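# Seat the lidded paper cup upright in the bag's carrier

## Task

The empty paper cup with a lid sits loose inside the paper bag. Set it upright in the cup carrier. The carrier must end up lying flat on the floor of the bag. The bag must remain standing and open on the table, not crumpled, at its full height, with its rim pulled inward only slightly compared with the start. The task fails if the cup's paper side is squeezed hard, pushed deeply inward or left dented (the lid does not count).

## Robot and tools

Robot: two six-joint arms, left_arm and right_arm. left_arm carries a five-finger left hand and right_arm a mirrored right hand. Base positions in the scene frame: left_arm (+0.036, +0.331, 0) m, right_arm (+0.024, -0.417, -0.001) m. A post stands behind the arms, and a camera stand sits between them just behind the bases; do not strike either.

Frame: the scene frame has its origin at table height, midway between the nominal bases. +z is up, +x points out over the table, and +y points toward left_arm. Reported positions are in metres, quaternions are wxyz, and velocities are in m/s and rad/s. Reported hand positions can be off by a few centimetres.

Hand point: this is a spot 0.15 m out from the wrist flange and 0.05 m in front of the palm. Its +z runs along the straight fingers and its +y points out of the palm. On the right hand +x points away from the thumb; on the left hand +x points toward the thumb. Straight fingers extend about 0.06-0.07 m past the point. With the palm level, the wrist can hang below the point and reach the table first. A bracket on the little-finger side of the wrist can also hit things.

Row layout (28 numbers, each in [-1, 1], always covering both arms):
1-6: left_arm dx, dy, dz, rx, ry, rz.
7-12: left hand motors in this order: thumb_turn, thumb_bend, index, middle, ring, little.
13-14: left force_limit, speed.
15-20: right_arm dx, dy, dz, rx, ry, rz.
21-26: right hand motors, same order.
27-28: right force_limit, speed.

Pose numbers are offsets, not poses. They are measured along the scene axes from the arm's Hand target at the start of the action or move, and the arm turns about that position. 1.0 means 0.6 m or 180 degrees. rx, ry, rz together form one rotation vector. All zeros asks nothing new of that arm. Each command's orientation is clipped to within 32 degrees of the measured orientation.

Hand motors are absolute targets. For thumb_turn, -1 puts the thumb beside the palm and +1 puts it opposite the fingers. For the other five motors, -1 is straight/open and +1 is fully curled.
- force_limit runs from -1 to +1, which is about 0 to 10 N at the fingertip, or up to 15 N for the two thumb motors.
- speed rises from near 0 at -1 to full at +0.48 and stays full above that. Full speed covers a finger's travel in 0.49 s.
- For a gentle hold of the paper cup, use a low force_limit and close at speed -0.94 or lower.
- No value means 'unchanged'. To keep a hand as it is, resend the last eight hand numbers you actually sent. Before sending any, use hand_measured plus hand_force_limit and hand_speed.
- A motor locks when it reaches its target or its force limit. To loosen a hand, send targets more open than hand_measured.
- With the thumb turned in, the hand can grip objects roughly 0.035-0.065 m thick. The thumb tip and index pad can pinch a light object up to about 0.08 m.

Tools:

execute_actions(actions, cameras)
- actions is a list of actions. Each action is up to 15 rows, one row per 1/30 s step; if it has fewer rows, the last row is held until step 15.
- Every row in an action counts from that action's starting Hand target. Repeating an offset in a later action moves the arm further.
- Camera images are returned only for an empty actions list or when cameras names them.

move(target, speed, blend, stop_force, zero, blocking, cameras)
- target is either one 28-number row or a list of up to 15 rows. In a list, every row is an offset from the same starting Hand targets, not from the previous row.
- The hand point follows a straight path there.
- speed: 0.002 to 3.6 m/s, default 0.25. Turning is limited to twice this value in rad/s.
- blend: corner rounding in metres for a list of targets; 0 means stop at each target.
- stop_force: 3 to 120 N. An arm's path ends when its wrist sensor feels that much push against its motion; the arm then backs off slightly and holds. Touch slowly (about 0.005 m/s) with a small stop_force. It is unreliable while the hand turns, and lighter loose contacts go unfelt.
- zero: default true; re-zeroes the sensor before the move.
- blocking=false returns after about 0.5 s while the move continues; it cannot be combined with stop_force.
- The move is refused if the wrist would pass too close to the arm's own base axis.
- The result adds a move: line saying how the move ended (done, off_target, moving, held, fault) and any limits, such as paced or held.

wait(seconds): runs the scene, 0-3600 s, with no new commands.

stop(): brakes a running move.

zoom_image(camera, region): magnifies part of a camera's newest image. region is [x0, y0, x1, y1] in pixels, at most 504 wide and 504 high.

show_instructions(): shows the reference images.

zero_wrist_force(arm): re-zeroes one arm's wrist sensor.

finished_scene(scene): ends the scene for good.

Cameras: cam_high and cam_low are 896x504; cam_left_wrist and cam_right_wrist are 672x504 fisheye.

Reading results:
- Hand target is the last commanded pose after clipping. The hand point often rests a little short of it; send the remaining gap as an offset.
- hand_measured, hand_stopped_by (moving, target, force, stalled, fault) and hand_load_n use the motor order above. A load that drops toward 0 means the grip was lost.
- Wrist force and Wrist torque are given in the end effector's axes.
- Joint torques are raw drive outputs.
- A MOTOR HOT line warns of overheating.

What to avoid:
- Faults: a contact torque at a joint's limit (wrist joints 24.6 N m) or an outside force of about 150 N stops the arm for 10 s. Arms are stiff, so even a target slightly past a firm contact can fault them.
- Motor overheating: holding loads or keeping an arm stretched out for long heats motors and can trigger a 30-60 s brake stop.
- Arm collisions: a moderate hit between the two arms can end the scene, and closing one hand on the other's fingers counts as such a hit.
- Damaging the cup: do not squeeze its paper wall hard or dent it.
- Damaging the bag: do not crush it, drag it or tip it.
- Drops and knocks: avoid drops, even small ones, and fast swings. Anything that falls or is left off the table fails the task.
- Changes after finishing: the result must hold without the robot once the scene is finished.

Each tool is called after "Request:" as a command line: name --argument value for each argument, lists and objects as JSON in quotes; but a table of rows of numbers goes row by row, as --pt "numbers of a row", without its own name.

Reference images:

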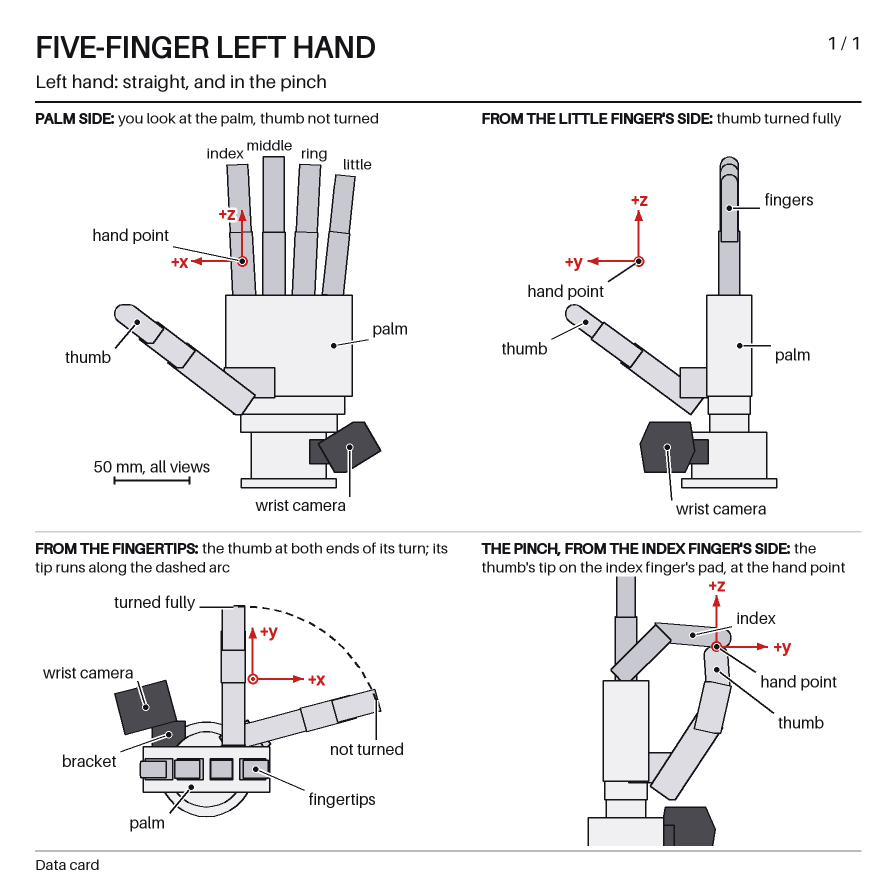

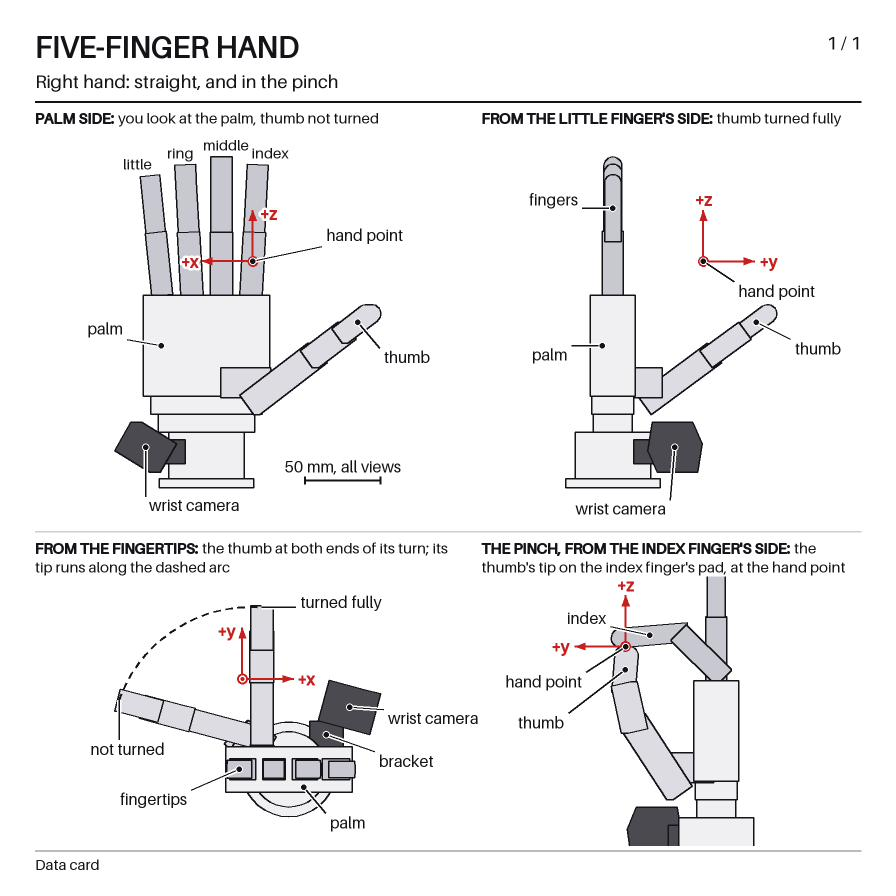

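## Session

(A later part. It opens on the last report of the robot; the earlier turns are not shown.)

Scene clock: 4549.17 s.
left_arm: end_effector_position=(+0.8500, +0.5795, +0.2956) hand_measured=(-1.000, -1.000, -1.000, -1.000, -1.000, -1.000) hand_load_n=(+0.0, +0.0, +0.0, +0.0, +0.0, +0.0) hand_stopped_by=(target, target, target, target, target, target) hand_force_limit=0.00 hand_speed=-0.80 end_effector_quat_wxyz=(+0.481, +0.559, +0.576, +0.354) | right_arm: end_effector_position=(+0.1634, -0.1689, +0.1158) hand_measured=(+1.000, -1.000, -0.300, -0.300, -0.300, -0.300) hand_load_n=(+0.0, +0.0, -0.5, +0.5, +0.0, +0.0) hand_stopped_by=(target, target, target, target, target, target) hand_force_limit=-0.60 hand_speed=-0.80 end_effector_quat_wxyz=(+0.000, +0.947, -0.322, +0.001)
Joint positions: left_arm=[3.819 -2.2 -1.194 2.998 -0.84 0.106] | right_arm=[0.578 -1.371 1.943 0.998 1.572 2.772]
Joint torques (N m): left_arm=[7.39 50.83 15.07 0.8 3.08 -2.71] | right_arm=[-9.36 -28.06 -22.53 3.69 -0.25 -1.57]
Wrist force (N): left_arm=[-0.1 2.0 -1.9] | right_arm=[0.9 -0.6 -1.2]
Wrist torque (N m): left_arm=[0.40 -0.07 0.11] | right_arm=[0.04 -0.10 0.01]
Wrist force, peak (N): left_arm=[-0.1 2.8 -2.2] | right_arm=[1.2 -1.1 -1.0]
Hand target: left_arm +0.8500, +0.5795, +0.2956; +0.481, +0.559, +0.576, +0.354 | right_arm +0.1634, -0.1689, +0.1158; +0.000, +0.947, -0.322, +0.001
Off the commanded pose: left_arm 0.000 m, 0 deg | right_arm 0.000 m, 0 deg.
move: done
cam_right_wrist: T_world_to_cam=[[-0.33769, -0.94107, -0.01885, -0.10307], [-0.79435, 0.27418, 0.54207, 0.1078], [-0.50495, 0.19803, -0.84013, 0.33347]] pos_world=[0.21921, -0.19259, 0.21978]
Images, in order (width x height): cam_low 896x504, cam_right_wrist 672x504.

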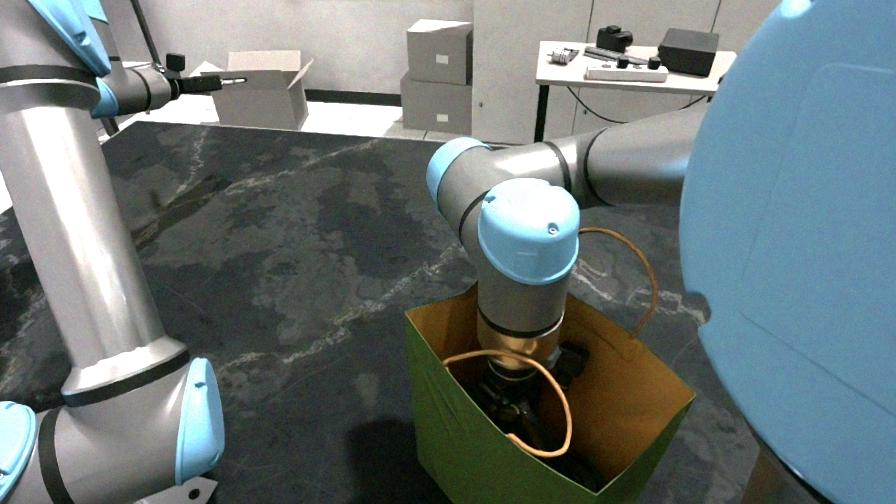

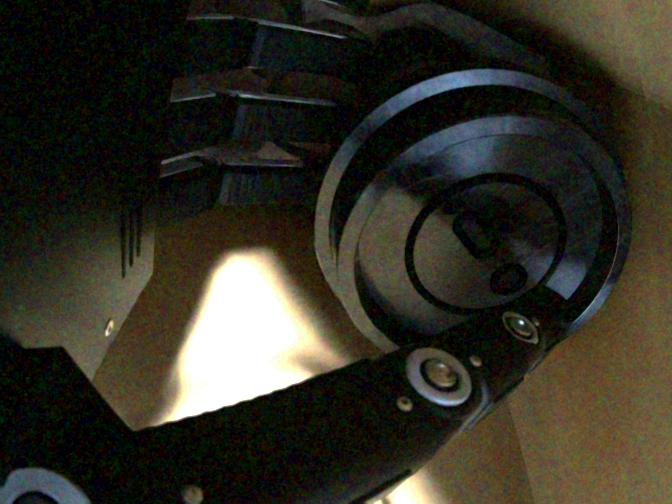

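Request:
move --pt "0 0 0 0 0 0 -1 -1 -1 -1 -1 -1 0 -0.8 0 0 0 0 0 0 1 -1 -0.75 -0.75 -0.75 -0.75 -0.6 -0.8" --pt "0 0 0 0 0 0 -1 -1 -1 -1 -1 -1 0 -0.8 0 0 0.1 0 0 0 1 -1 -0.75 -0.75 -0.75 -0.75 -0.6 -0.8" --speed 0.03 --cameras '["cam_right_wrist","cam_low"]'

Request:
zoom_image --camera "cam_right_wrist" --region '[222, 0, 672, 400]'

Request:
zoom_image --camera "cam_low" --region '[360, 200, 660, 504]'

Scene clock: 4572.77 s.
left_arm: end_effector_position=(+0.8500, +0.5795, +0.2956) hand_measured=(-1.000, -1.000, -1.000, -1.000, -1.000, -1.000) hand_load_n=(+0.0, -0.5, +0.0, +0.0, +0.0, +0.0) hand_stopped_by=(target, target, target, target, target, target) hand_force_limit=0.00 hand_speed=-0.80 end_effector_quat_wxyz=(+0.481, +0.559, +0.576, +0.354) | right_arm: end_effector_position=(+0.1635, -0.1688, +0.1759) hand_measured=(+1.000, -1.000, -0.750, -0.750, -0.750, -0.750) hand_load_n=(+0.0, +0.0, +0.0, +0.0, +0.0, +0.0) hand_stopped_by=(target, target, target, target, target, target) hand_force_limit=-0.60 hand_speed=-0.80 end_effector_quat_wxyz=(+0.000, +0.947, -0.322, +0.001) end_effector_velocity=(+0.000, +0.000, -0.002) end_effector_angular_velocity=(+0.002, -0.002, +0.000)
Joint positions: left_arm=[3.819 -2.2 -1.194 2.998 -0.84 0.106] | right_arm=[0.578 -1.442 1.854 1.158 1.572 2.772]
Joint velocities: left_arm=[within noise] | right_arm=[0 0.001 0.004 -0.008 -0.001 0]
Joint torques (N m): left_arm=[7.28 50.72 14.76 0.76 3.17 -2.67] | right_arm=[-9.09 -12.8 -5.56 0.84 -2.19 -1.5]
Wrist force (N): left_arm=[0.0 2.3 -2.0] | right_arm=[1.3 0.1 -0.7]
Wrist torque (N m): left_arm=[0.44 -0.09 0.11] | right_arm=[0.05 -0.17 0.04]
Wrist force, peak (N): left_arm=[0.0 2.7 -2.4] | right_arm=[1.2 -1.0 -1.0]
Hand target: left_arm +0.8500, +0.5795, +0.2956; +0.481, +0.559, +0.576, +0.354 | right_arm +0.1634, -0.1689, +0.1758; +0.000, +0.947, -0.322, +0.001
Off the commanded pose: left_arm 0.000 m, 0 deg | right_arm 0.000 m, 0 deg.
move: done
cam_right_wrist: T_world_to_cam=[[-0.33769, -0.94106, -0.01916, -0.10182], [-0.79448, 0.27406, 0.54193, 0.07529], [-0.50474, 0.19822, -0.84021, 0.38411]] pos_world=[0.21931, -0.19259, 0.27998]
Images, in order (width x height): cam_low 896x504, cam_right_wrist 672x504.

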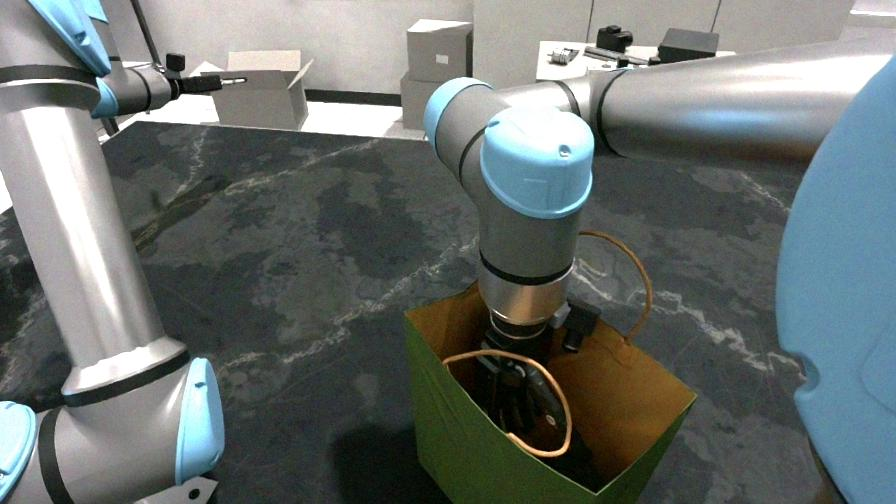

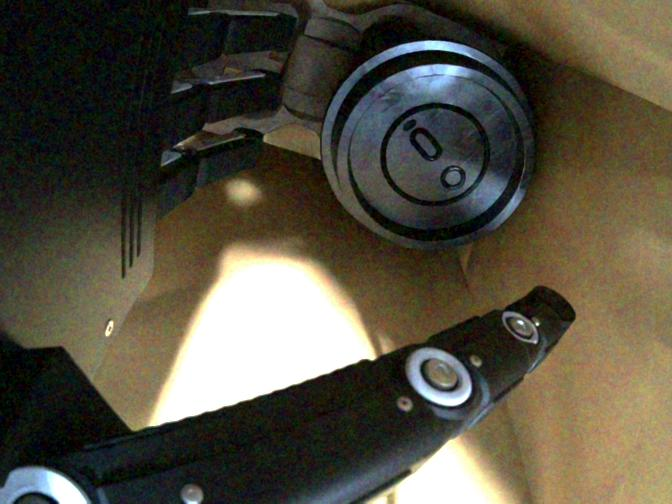

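Scaled by 1.120 from the camera's image (finer frame: 960x720).

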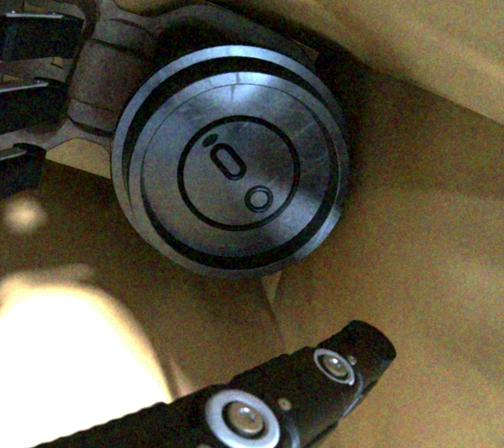

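Scaled by 1.658 from the camera's image (finer frame: 1280x720).

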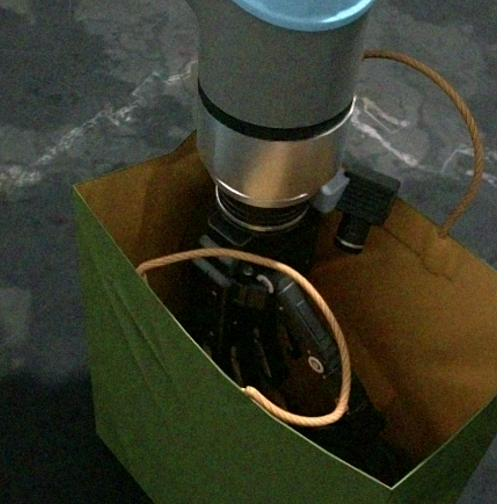

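Request:
move --pt "0 0 0 0 0 0 -1 -1 -1 -1 -1 -1 0 -0.8 0 0 0.52 0 0 0 1 -1 -0.75 -0.75 -0.75 -0.75 -0.6 -0.8" --pt "0 0 0 0 0 0 -1 -1 -1 -1 -1 -1 0 -0.8 0.08 0.03 0.52 0 0 0 1 -1 -0.75 -0.75 -0.75 -0.75 -0.6 -0.8" --speed 0.08 --cameras '["cam_right_wrist","cam_low","cam_high"]'

Request:
zoom_image --camera "cam_right_wrist" --region '[250, 0, 520, 180]'

Request:
zoom_image --camera "cam_low" --region '[360, 200, 660, 504]'

Scene clock: 4587.30 s.
left_arm: end_effector_position=(+0.8500, +0.5795, +0.2956) hand_measured=(-1.000, -1.000, -1.000, -1.000, -1.000, -1.000) hand_load_n=(+0.0, +0.0, +0.0, +0.0, +0.0, +0.0) hand_stopped_by=(target, target, target, target, target, target) hand_force_limit=0.00 hand_speed=-0.80 end_effector_quat_wxyz=(+0.481, +0.559, +0.576, +0.354) | right_arm: end_effector_position=(+0.2114, -0.1509, +0.4878) hand_measured=(+1.000, -1.000, -0.750, -0.750, -0.750, -0.750) hand_load_n=(+0.0, +0.0, +0.0, +0.0, +0.0, +0.0) hand_stopped_by=(target, target, target, target, target, target) hand_force_limit=-0.60 hand_speed=-0.80 end_effector_quat_wxyz=(+0.000, +0.947, -0.322, +0.001)
Joint positions: left_arm=[3.819 -2.2 -1.194 2.998 -0.84 0.106] | right_arm=[0.552 -1.321 0.888 2.003 1.572 2.746]
Joint torques (N m): left_arm=[8.56 51.48 15.48 0.9 3.17 -2.69] | right_arm=[9.4 -19.66 -20.55 0.62 2.23 1.12]
Wrist force (N): left_arm=[0.2 2.3 -1.6] | right_arm=[1.1 0.3 -0.3]
Wrist torque (N m): left_arm=[0.43 -0.11 0.12] | right_arm=[0.09 -0.16 0.11]
Wrist force, peak (N): left_arm=[0.0 2.7 -2.3] | right_arm=[1.2 0.3 -1.3]
Hand target: left_arm +0.8500, +0.5795, +0.2956; +0.481, +0.559, +0.576, +0.354 | right_arm +0.2114, -0.1509, +0.4878; +0.000, +0.947, -0.322, +0.001
Off the commanded pose: left_arm 0.000 m, 0 deg | right_arm 0.000 m, 0 deg.
move: done
cam_right_wrist: T_world_to_cam=[[-0.33777, -0.94104, -0.0188, -0.06292], [-0.79431, 0.27427, 0.54207, -0.06065], [-0.50495, 0.19803, -0.84012, 0.66667]] pos_world=[0.26721, -0.17459, 0.59178]
Images, in order (width x height): cam_high 896x504, cam_low 896x504, cam_right_wrist 672x504.

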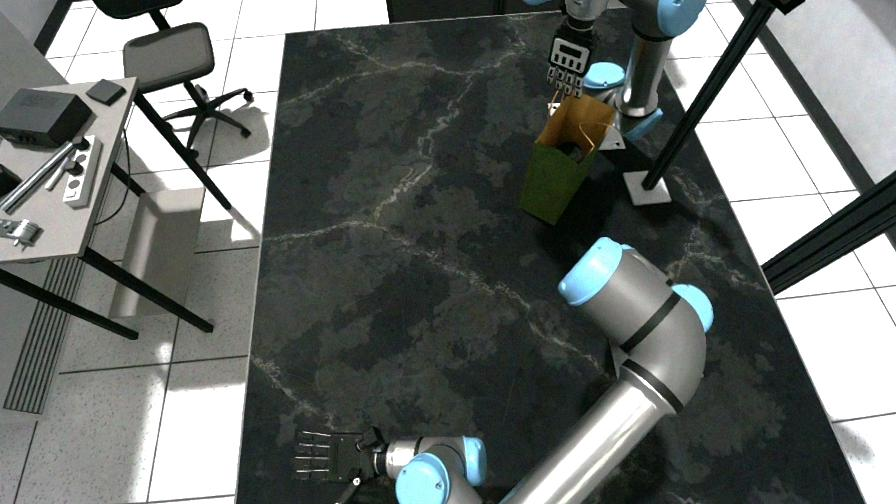

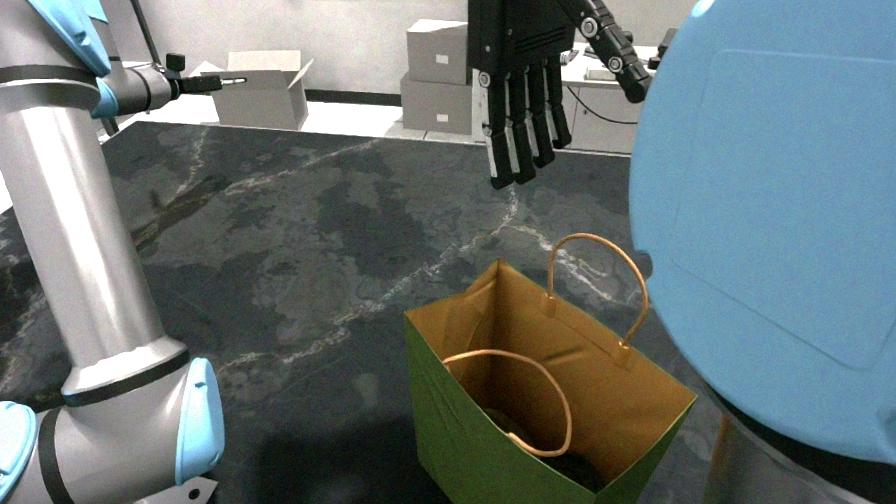

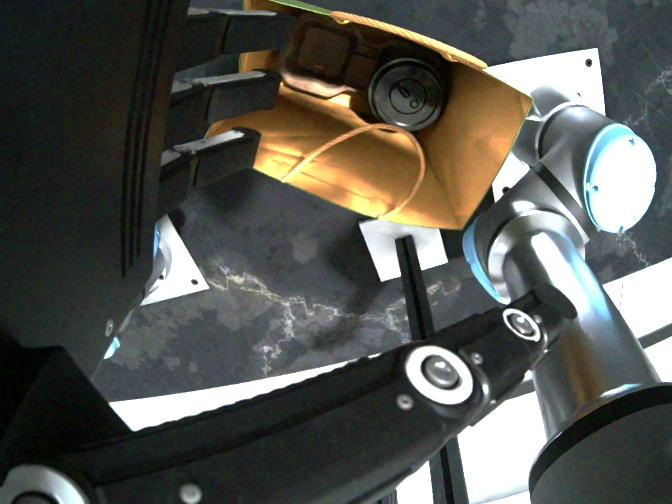

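Scaled by 1.867 from the camera's image (finer frame: 960x720).

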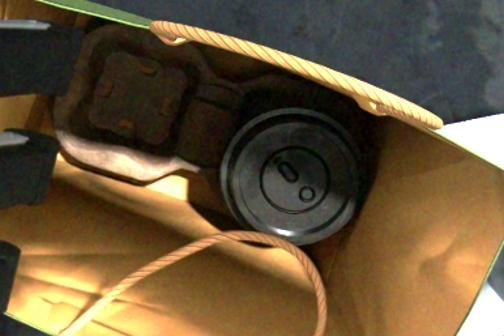

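Scaled by 1.658 from the camera's image (finer frame: 1280x720).

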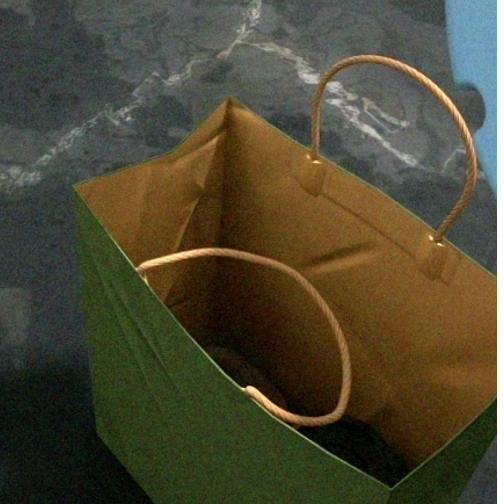

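Request:
zoom_image --camera "cam_high" --region '[500, 70, 660, 240]'

Request:
zoom_image --camera "cam_right_wrist" --region '[350, 40, 460, 150]'

Scaled by 2.965 from the camera's image (finer frame: 1280x720).

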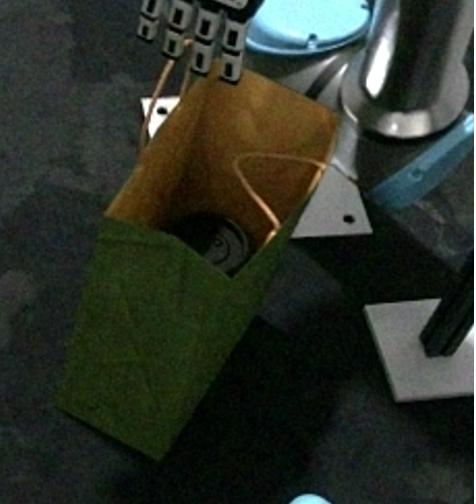

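Scaled by 4.582 from the camera's image (finer frame: 960x720).

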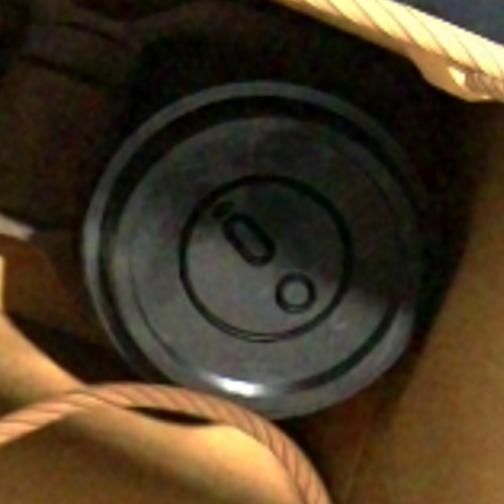

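Request:
move --pt "0 0 0 0 0 0 -1 -1 -1 -1 -1 -1 0 -0.8 0.0077 0.0152 0 0 0 0 1 0.85 -0.8 -0.8 -0.8 -0.8 -0.6 -0.3" --pt "0 0 0 0 0 0 -1 -1 -1 -1 -1 -1 0 -0.8 -0.0517 0.0052 -0.2463 0 0 0 1 0.85 -0.8 -0.8 -0.8 -0.8 -0.6 -0.3" --pt "0 0 0 0 0 0 -1 -1 -1 -1 -1 -1 0 -0.8 -0.0517 0.0052 -0.4797 0 0 0 1 0.85 -0.8 -0.8 -0.8 -0.8 -0.6 -0.3" --speed '[0.05,0.15,0.1]' --cameras '["cam_right_wrist","cam_low"]'

Request:
zoom_image --camera "cam_right_wrist" --region '[222, 0, 672, 400]'

Request:
zoom_image --camera "cam_low" --region '[360, 200, 660, 504]'

Scene clock: 4728.47 s.
left_arm: end_effector_position=(+0.8500, +0.5795, +0.2956) hand_measured=(-1.000, -1.000, -1.000, -1.000, -1.000, -1.000) hand_load_n=(+0.0, +0.0, +0.0, +0.0, +0.0, +0.0) hand_stopped_by=(target, target, target, target, target, target) hand_force_limit=0.00 hand_speed=-0.80 end_effector_quat_wxyz=(+0.481, +0.559, +0.576, +0.354) | right_arm: end_effector_position=(+0.1804, -0.1478, +0.2000) hand_measured=(+1.000, +0.850, -0.800, -0.800, -0.800, -0.800) hand_load_n=(+0.0, +0.0, +0.0, +0.0, +0.0, +0.0) hand_stopped_by=(target, target, target, target, target, target) hand_force_limit=-0.60 hand_speed=-0.30 end_effector_quat_wxyz=(+0.000, +0.947, -0.322, +0.001)
Joint positions: left_arm=[3.819 -2.2 -1.194 2.998 -0.84 0.106] | right_arm=[0.606 -1.397 1.735 1.232 1.572 2.799]
Joint torques (N m): left_arm=[8.05 51.34 15.45 0.78 3.3 -2.61] | right_arm=[-9.01 -26.03 -14.91 1.43 0.37 -1.56]
Wrist force (N): left_arm=[0.3 2.4 -2.1] | right_arm=[1.2 0.1 -0.9]
Wrist torque (N m): left_arm=[0.47 -0.14 0.12] | right_arm=[0.06 -0.14 0.09]
Wrist force, peak (N): left_arm=[-0.2 2.6 -2.2] | right_arm=[1.6 0.4 -1.8]
Hand target: left_arm +0.8500, +0.5795, +0.2956; +0.481, +0.559, +0.576, +0.354 | right_arm +0.1804, -0.1478, +0.2000; +0.000, +0.947, -0.322, +0.001
Off the commanded pose: left_arm 0.000 m, 0 deg | right_arm 0.000 m, 0 deg.
move: done
cam_right_wrist: T_world_to_cam=[[-0.3377, -0.94107, -0.01869, -0.07593], [-0.79429, 0.27426, 0.54211, 0.0698], [-0.50504, 0.19792, -0.8401, 0.4087]] pos_world=[0.23621, -0.17149, 0.30408]
Images, in order (width x height): cam_low 896x504, cam_right_wrist 672x504.

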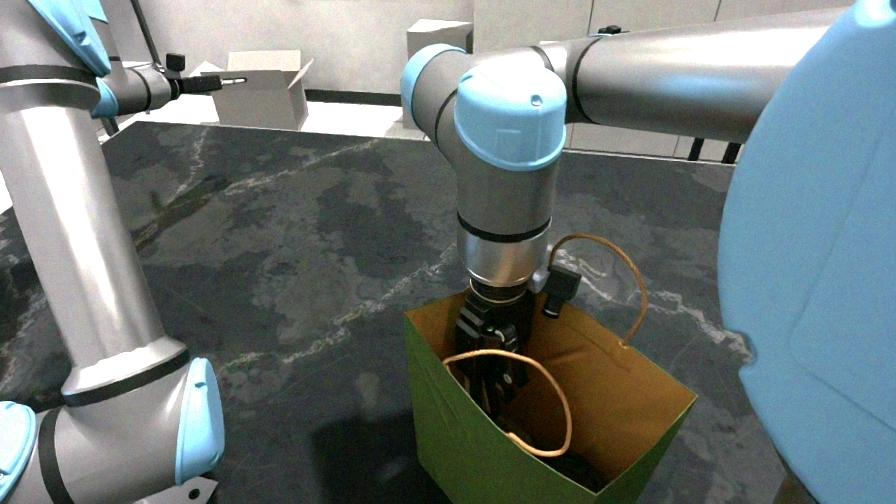

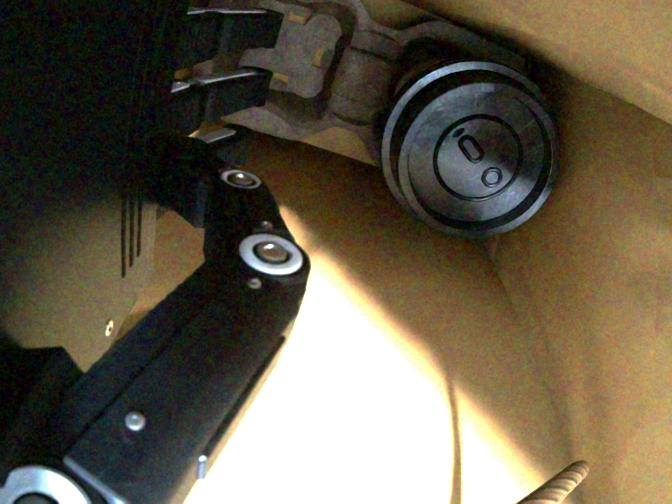

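Scaled by 1.120 from the camera's image (finer frame: 960x720).

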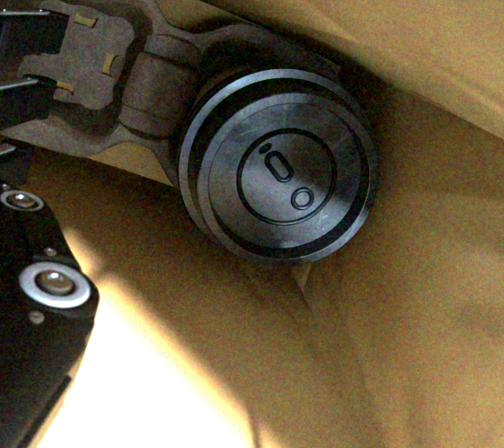

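Scaled by 1.658 from the camera's image (finer frame: 1280x720).

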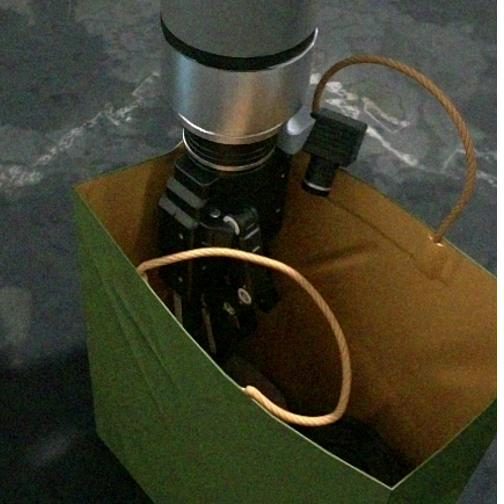

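Request:
move --pt "0 0 0 0 0 0 -1 -1 -1 -1 -1 -1 0 -0.8 0 0 0 0 0 0 1 -0.5 -0.5 -0.5 -0.5 -0.5 -0.6 -0.3" --pt "0 0 0 0 0 0 -1 -1 -1 -1 -1 -1 0 -0.8 -0.0274 -0.042 0 0 0 0 1 -0.5 -0.5 -0.5 -0.5 -0.5 -0.6 -0.3" --pt "0 0 0 0 0 0 -1 -1 -1 -1 -1 -1 0 -0.8 -0.0274 -0.042 -0.1 0 0 0 1 -0.5 -0.5 -0.5 -0.5 -0.5 -0.6 -0.3" --speed 0.04 --cameras '["cam_right_wrist","cam_low"]'

Request:
zoom_image --camera "cam_right_wrist" --region '[222, 0, 672, 400]'

Request:
zoom_image --camera "cam_low" --region '[360, 200, 660, 504]'

Scene clock: 4757.20 s.
left_arm: end_effector_position=(+0.8500, +0.5795, +0.2956) hand_measured=(-1.000, -1.000, -1.000, -1.000, -1.000, -1.000) hand_load_n=(-0.5, +0.0, +0.0, +0.0, +0.0, +0.0) hand_stopped_by=(target, target, target, target, target, target) hand_force_limit=0.00 hand_speed=-0.80 end_effector_quat_wxyz=(+0.481, +0.559, +0.576, +0.354) | right_arm: end_effector_position=(+0.1639, -0.1730, +0.1399) hand_measured=(+1.000, -0.500, -0.500, -0.500, -0.500, -0.500) hand_load_n=(+0.0, +0.0, +0.5, +0.0, +0.0, +0.0) hand_stopped_by=(target, target, target, target, target, target) hand_force_limit=-0.60 hand_speed=-0.30 end_effector_quat_wxyz=(+0.000, +0.947, -0.322, +0.001)
Joint positions: left_arm=[3.819 -2.2 -1.194 2.998 -0.84 0.106] | right_arm=[0.566 -1.409 1.918 1.061 1.572 2.759]
Joint torques (N m): left_arm=[8.59 51.21 14.07 0.91 3.21 -2.7] | right_arm=[8.71 -28.39 -22.85 3.52 -2.33 1.33]
Wrist force (N): left_arm=[0.2 2.7 -2.0] | right_arm=[0.7 0.1 -0.7]
Wrist torque (N m): left_arm=[0.52 -0.12 0.11] | right_arm=[0.05 -0.07 0.04]
Wrist force, peak (N): left_arm=[-0.1 2.8 -2.2] | right_arm=[1.2 -0.7 -2.9]
Hand target: left_arm +0.8500, +0.5795, +0.2956; +0.481, +0.559, +0.576, +0.354 | right_arm +0.1639, -0.1730, +0.1400; +0.000, +0.947, -0.322, +0.001
Off the commanded pose: left_arm 0.000 m, 0 deg | right_arm 0.000 m, 0 deg.
move: done
cam_right_wrist: T_world_to_cam=[[-0.33764, -0.94109, -0.0187, -0.10636], [-0.79424, 0.27418, 0.54222, 0.09614], [-0.50515, 0.19793, -0.84003, 0.35487]] pos_world=[0.21971, -0.19669, 0.24398]
Images, in order (width x height): cam_low 896x504, cam_right_wrist 672x504.

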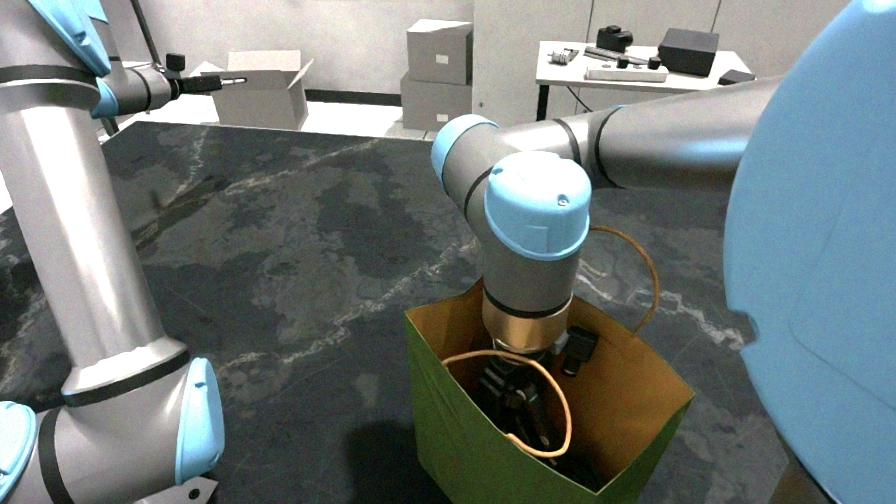

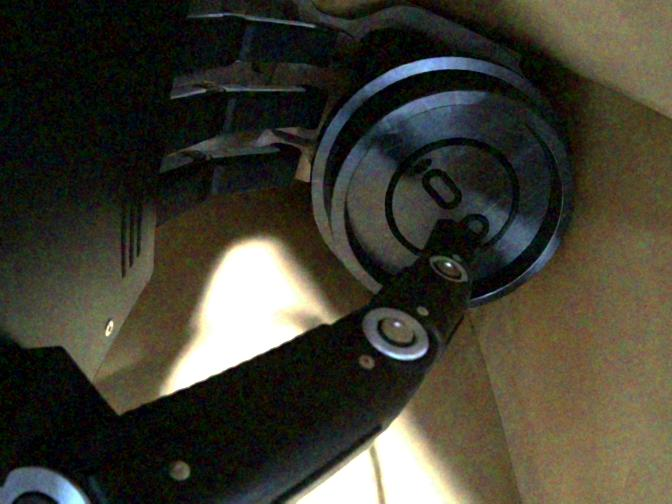

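Scaled by 1.120 from the camera's image (finer frame: 960x720).

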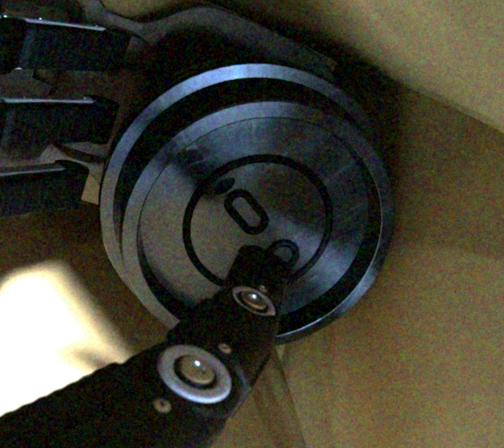

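Scaled by 1.658 from the camera's image (finer frame: 1280x720).

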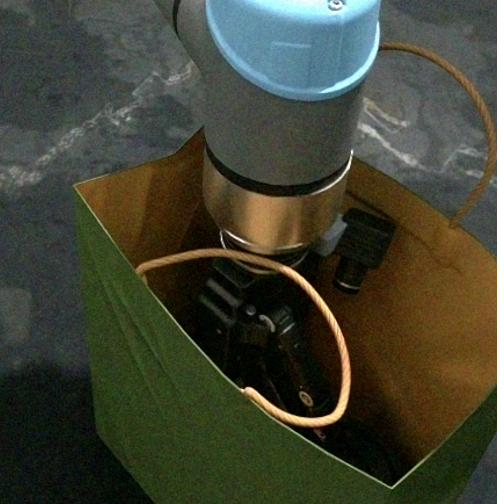

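Thumb is above the lid's centre. Press down gently with a stop force.

Request:
move --target '[0,0,0,0,0,0,-1,-1,-1,-1,-1,-1,0,-0.8,0,0,-0.05,0,0,0,1,-0.5,-0.5,-0.5,-0.5,-0.5,-0.6,-0.3]' --speed 0.008 --stop_force 4 --cameras '["cam_right_wrist","cam_low"]'

Request:
zoom_image --camera "cam_right_wrist" --region '[222, 0, 672, 400]'

Request:
zoom_image --camera "cam_low" --region '[360, 200, 660, 504]'

Scene clock: 4768.57 s.
left_arm: end_effector_position=(+0.8500, +0.5795, +0.2956) hand_measured=(-1.000, -1.000, -1.000, -1.000, -1.000, -1.000) hand_load_n=(+0.0, +0.0, +0.0, +0.0, +0.0, +0.0) hand_stopped_by=(target, target, target, target, target, target) hand_force_limit=0.00 hand_speed=-0.80 end_effector_quat_wxyz=(+0.481, +0.559, +0.576, +0.354) | right_arm: end_effector_position=(+0.1639, -0.1730, +0.1130) hand_measured=(+1.000, -0.500, -0.500, -0.500, -0.500, -0.500) hand_load_n=(-1.0, +1.0, +0.0, +0.0, +0.0, +0.0) hand_stopped_by=(target, target, target, target, target, target) hand_force_limit=-0.60 hand_speed=-0.30 end_effector_quat_wxyz=(+0.000, +0.947, -0.322, +0.001)
Joint positions: left_arm=[3.819 -2.2 -1.194 2.998 -0.84 0.106] | right_arm=[0.566 -1.374 1.955 0.989 1.572 2.759]
Joint torques (N m): left_arm=[7.68 50.93 14.47 0.9 3.1 -2.71] | right_arm=[4.85 -27.17 -20.93 2.79 -1.69 1.39]
Wrist force (N): left_arm=[0.3 2.5 -1.9] | right_arm=[1.3 -1.0 -4.1]
Wrist torque (N m): left_arm=[0.47 -0.13 0.12] | right_arm=[-0.03 -0.06 0.03]
Wrist force, peak (N): left_arm=[0.2 2.5 -2.4] | right_arm=[1.2 -0.6 -6.5]
Hand target: left_arm +0.8500, +0.5795, +0.2956; +0.481, +0.559, +0.576, +0.354 | right_arm +0.1639, -0.1730, +0.1130; +0.000, +0.947, -0.322, +0.001 (not the last commanded pose)
Off the commanded pose: left_arm 0.000 m, 0 deg | right_arm 0.003 m, 0 deg.
move: contact (right_arm)
cam_right_wrist: T_world_to_cam=[[-0.33769, -0.94107, -0.01885, -0.10678], [-0.79435, 0.27418, 0.54207, 0.11091], [-0.50495, 0.19803, -0.84013, 0.33224]] pos_world=[0.21981, -0.19669, 0.21698]
Images, in order (width x height): cam_low 896x504, cam_right_wrist 672x504.

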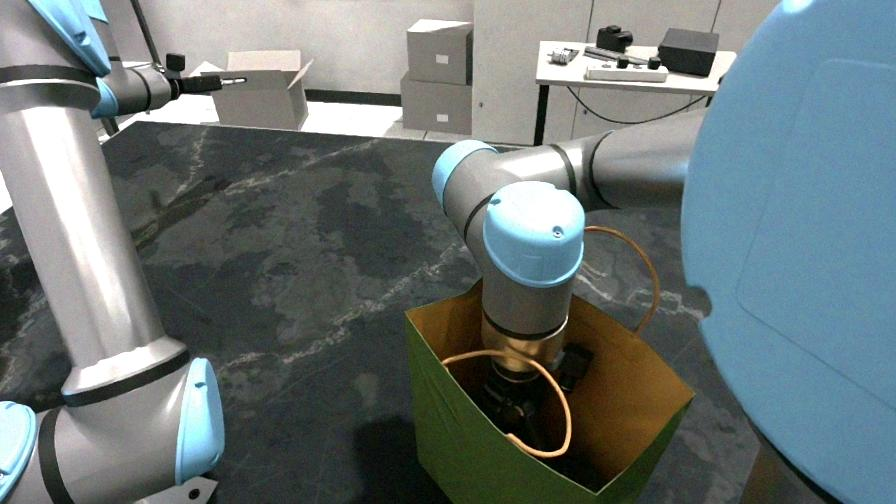

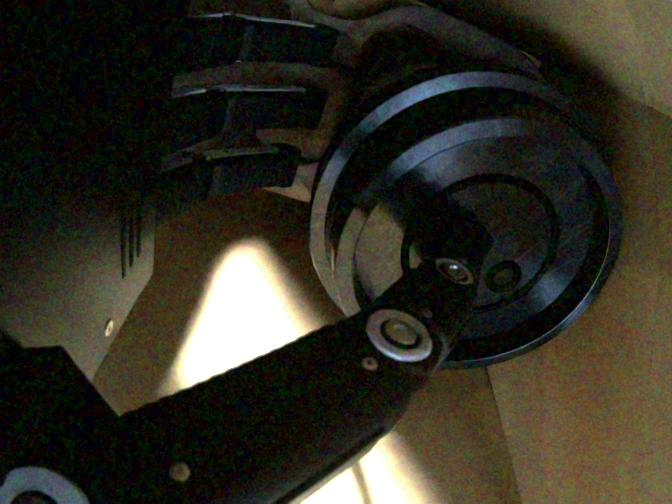

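Scaled by 1.120 from the camera's image (finer frame: 960x720).

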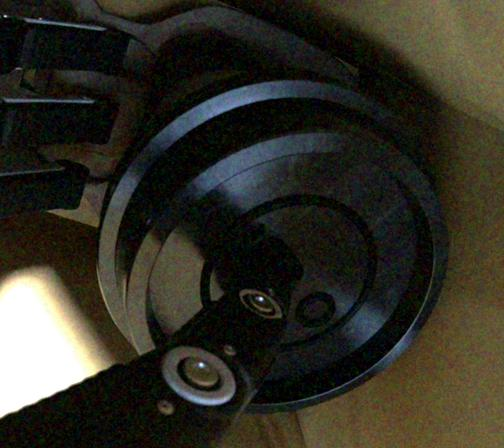

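Scaled by 1.658 from the camera's image (finer frame: 1280x720).

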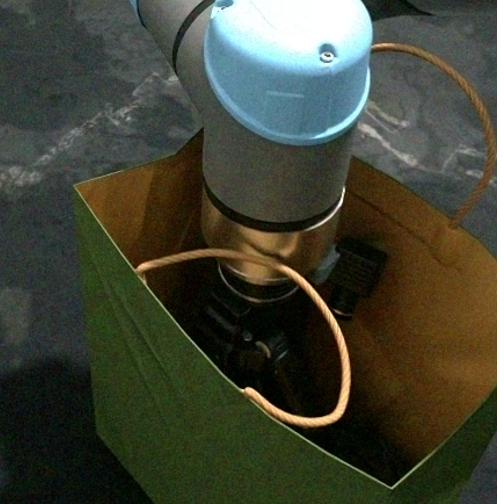

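Request:
move --pt "0 0 0 0 0 0 -1 -1 -1 -1 -1 -1 0 -0.8 0 0 0.03 0 0 0 1 -0.5 -0.5 -0.5 -0.5 -0.5 -0.6 -0.3" --pt "0 0 0 0 0 0 -1 -1 -1 -1 -1 -1 0 -0.8 0 0 0.1 0 0 0 1 -1 -0.8 -0.8 -0.8 -0.8 -0.6 -0.3" --pt "0 0 0 0 0 0 -1 -1 -1 -1 -1 -1 0 -0.8 0 0 0.63 0 0 0 1 -1 -0.8 -0.8 -0.8 -0.8 -0.6 -0.3" --pt "0 0 0 0 0 0 -1 -1 -1 -1 -1 -1 0 -0.8 0.08 0.03 0.63 0 0 0 1 -1 -0.8 -0.8 -0.8 -0.8 -0.6 -0.3" --speed '[0.02,0.04,0.08,0.08]' --cameras '["cam_right_wrist","cam_low","cam_high"]'

Request:
zoom_image --camera "cam_right_wrist" --region '[250, 0, 520, 180]'

Request:
zoom_image --camera "cam_low" --region '[360, 200, 660, 504]'

Scene clock: 4802.47 s.
left_arm: end_effector_position=(+0.8500, +0.5795, +0.2956) hand_measured=(-1.000, -1.000, -1.000, -1.000, -1.000, -1.000) hand_load_n=(+0.0, +0.0, +0.0, +0.0, +0.0, +0.0) hand_stopped_by=(target, target, target, target, target, target) hand_force_limit=0.00 hand_speed=-0.80 end_effector_quat_wxyz=(+0.481, +0.559, +0.576, +0.354) | right_arm: end_effector_position=(+0.2119, -0.1550, +0.4910) hand_measured=(+1.000, -1.000, -0.800, -0.800, -0.800, -0.800) hand_load_n=(+0.0, +0.0, +0.0, +0.0, +0.0, +0.0) hand_stopped_by=(target, target, target, target, target, target) hand_force_limit=-0.60 hand_speed=-0.30 end_effector_quat_wxyz=(+0.000, +0.947, -0.322, +0.001)
Joint positions: left_arm=[3.819 -2.2 -1.194 2.998 -0.84 0.106] | right_arm=[0.542 -1.325 0.884 2.011 1.572 2.735]
Joint torques (N m): left_arm=[7.68 50.97 14.69 1.05 3.02 -2.64] | right_arm=[9.51 -18.56 -19.94 0.68 2.28 1.27]
Wrist force (N): left_arm=[0.2 2.3 -1.9] | right_arm=[1.1 0.0 -0.3]
Wrist torque (N m): left_arm=[0.45 -0.12 0.12] | right_arm=[0.04 -0.15 0.11]
Wrist force, peak (N): left_arm=[-0.2 2.6 -2.3] | right_arm=[1.0 -1.1 -4.6]
Hand target: left_arm +0.8500, +0.5795, +0.2956; +0.481, +0.559, +0.576, +0.354 | right_arm +0.2119, -0.1550, +0.4910; +0.000, +0.947, -0.322, +0.001
Off the commanded pose: left_arm 0.000 m, 0 deg | right_arm 0.000 m, 0 deg.
move: done
cam_right_wrist: T_world_to_cam=[[-0.33777, -0.94104, -0.0188, -0.06651], [-0.79431, 0.27427, 0.54207, -0.06079], [-0.50495, 0.19803, -0.84012, 0.67048]] pos_world=[0.26781, -0.17869, 0.59498]
Images, in order (width x height): cam_high 896x504, cam_low 896x504, cam_right_wrist 672x504.

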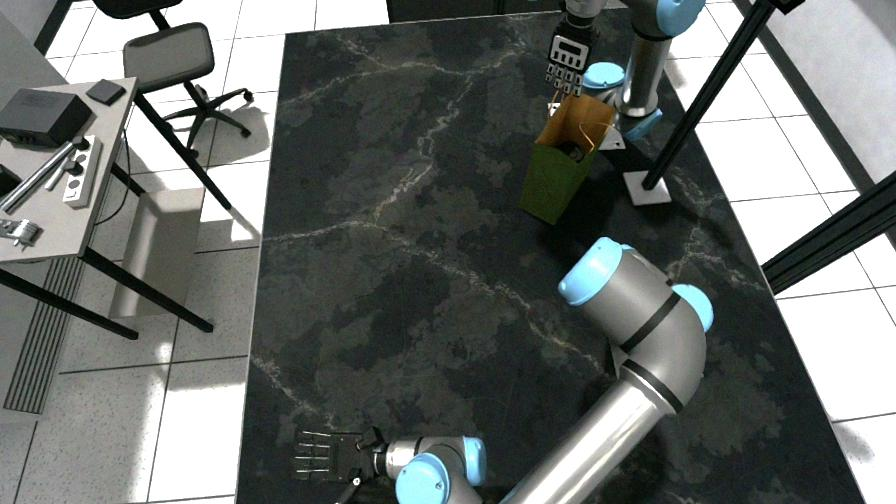

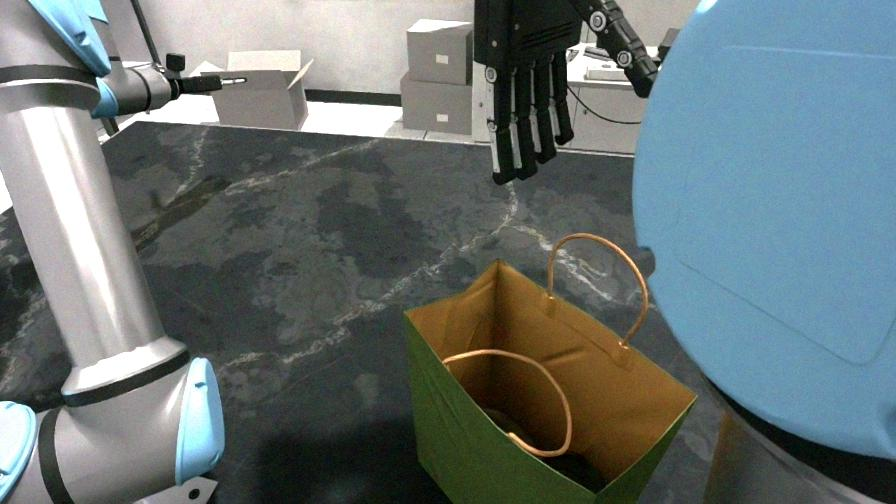

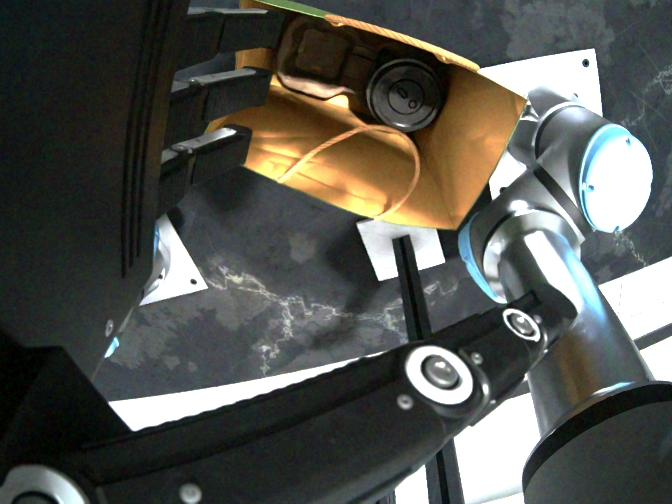

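Scaled by 1.867 from the camera's image (finer frame: 960x720).

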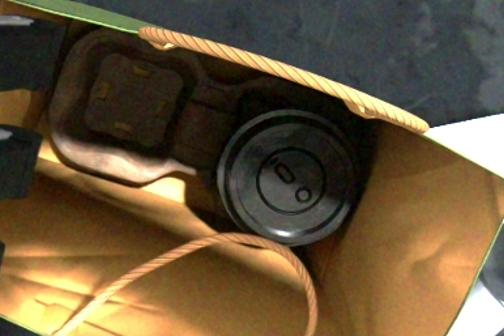

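Scaled by 1.658 from the camera's image (finer frame: 1280x720).

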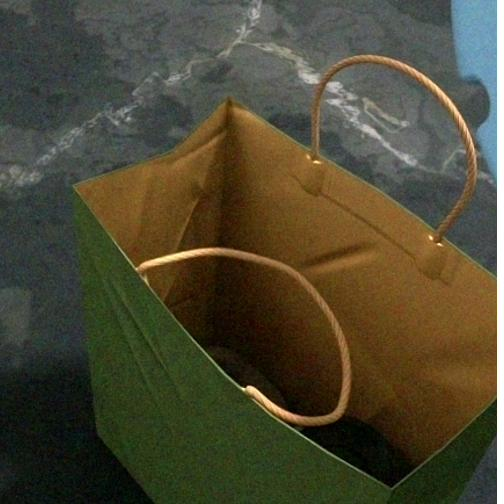

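Request:
finished_scene

The scene is finished: the task was done.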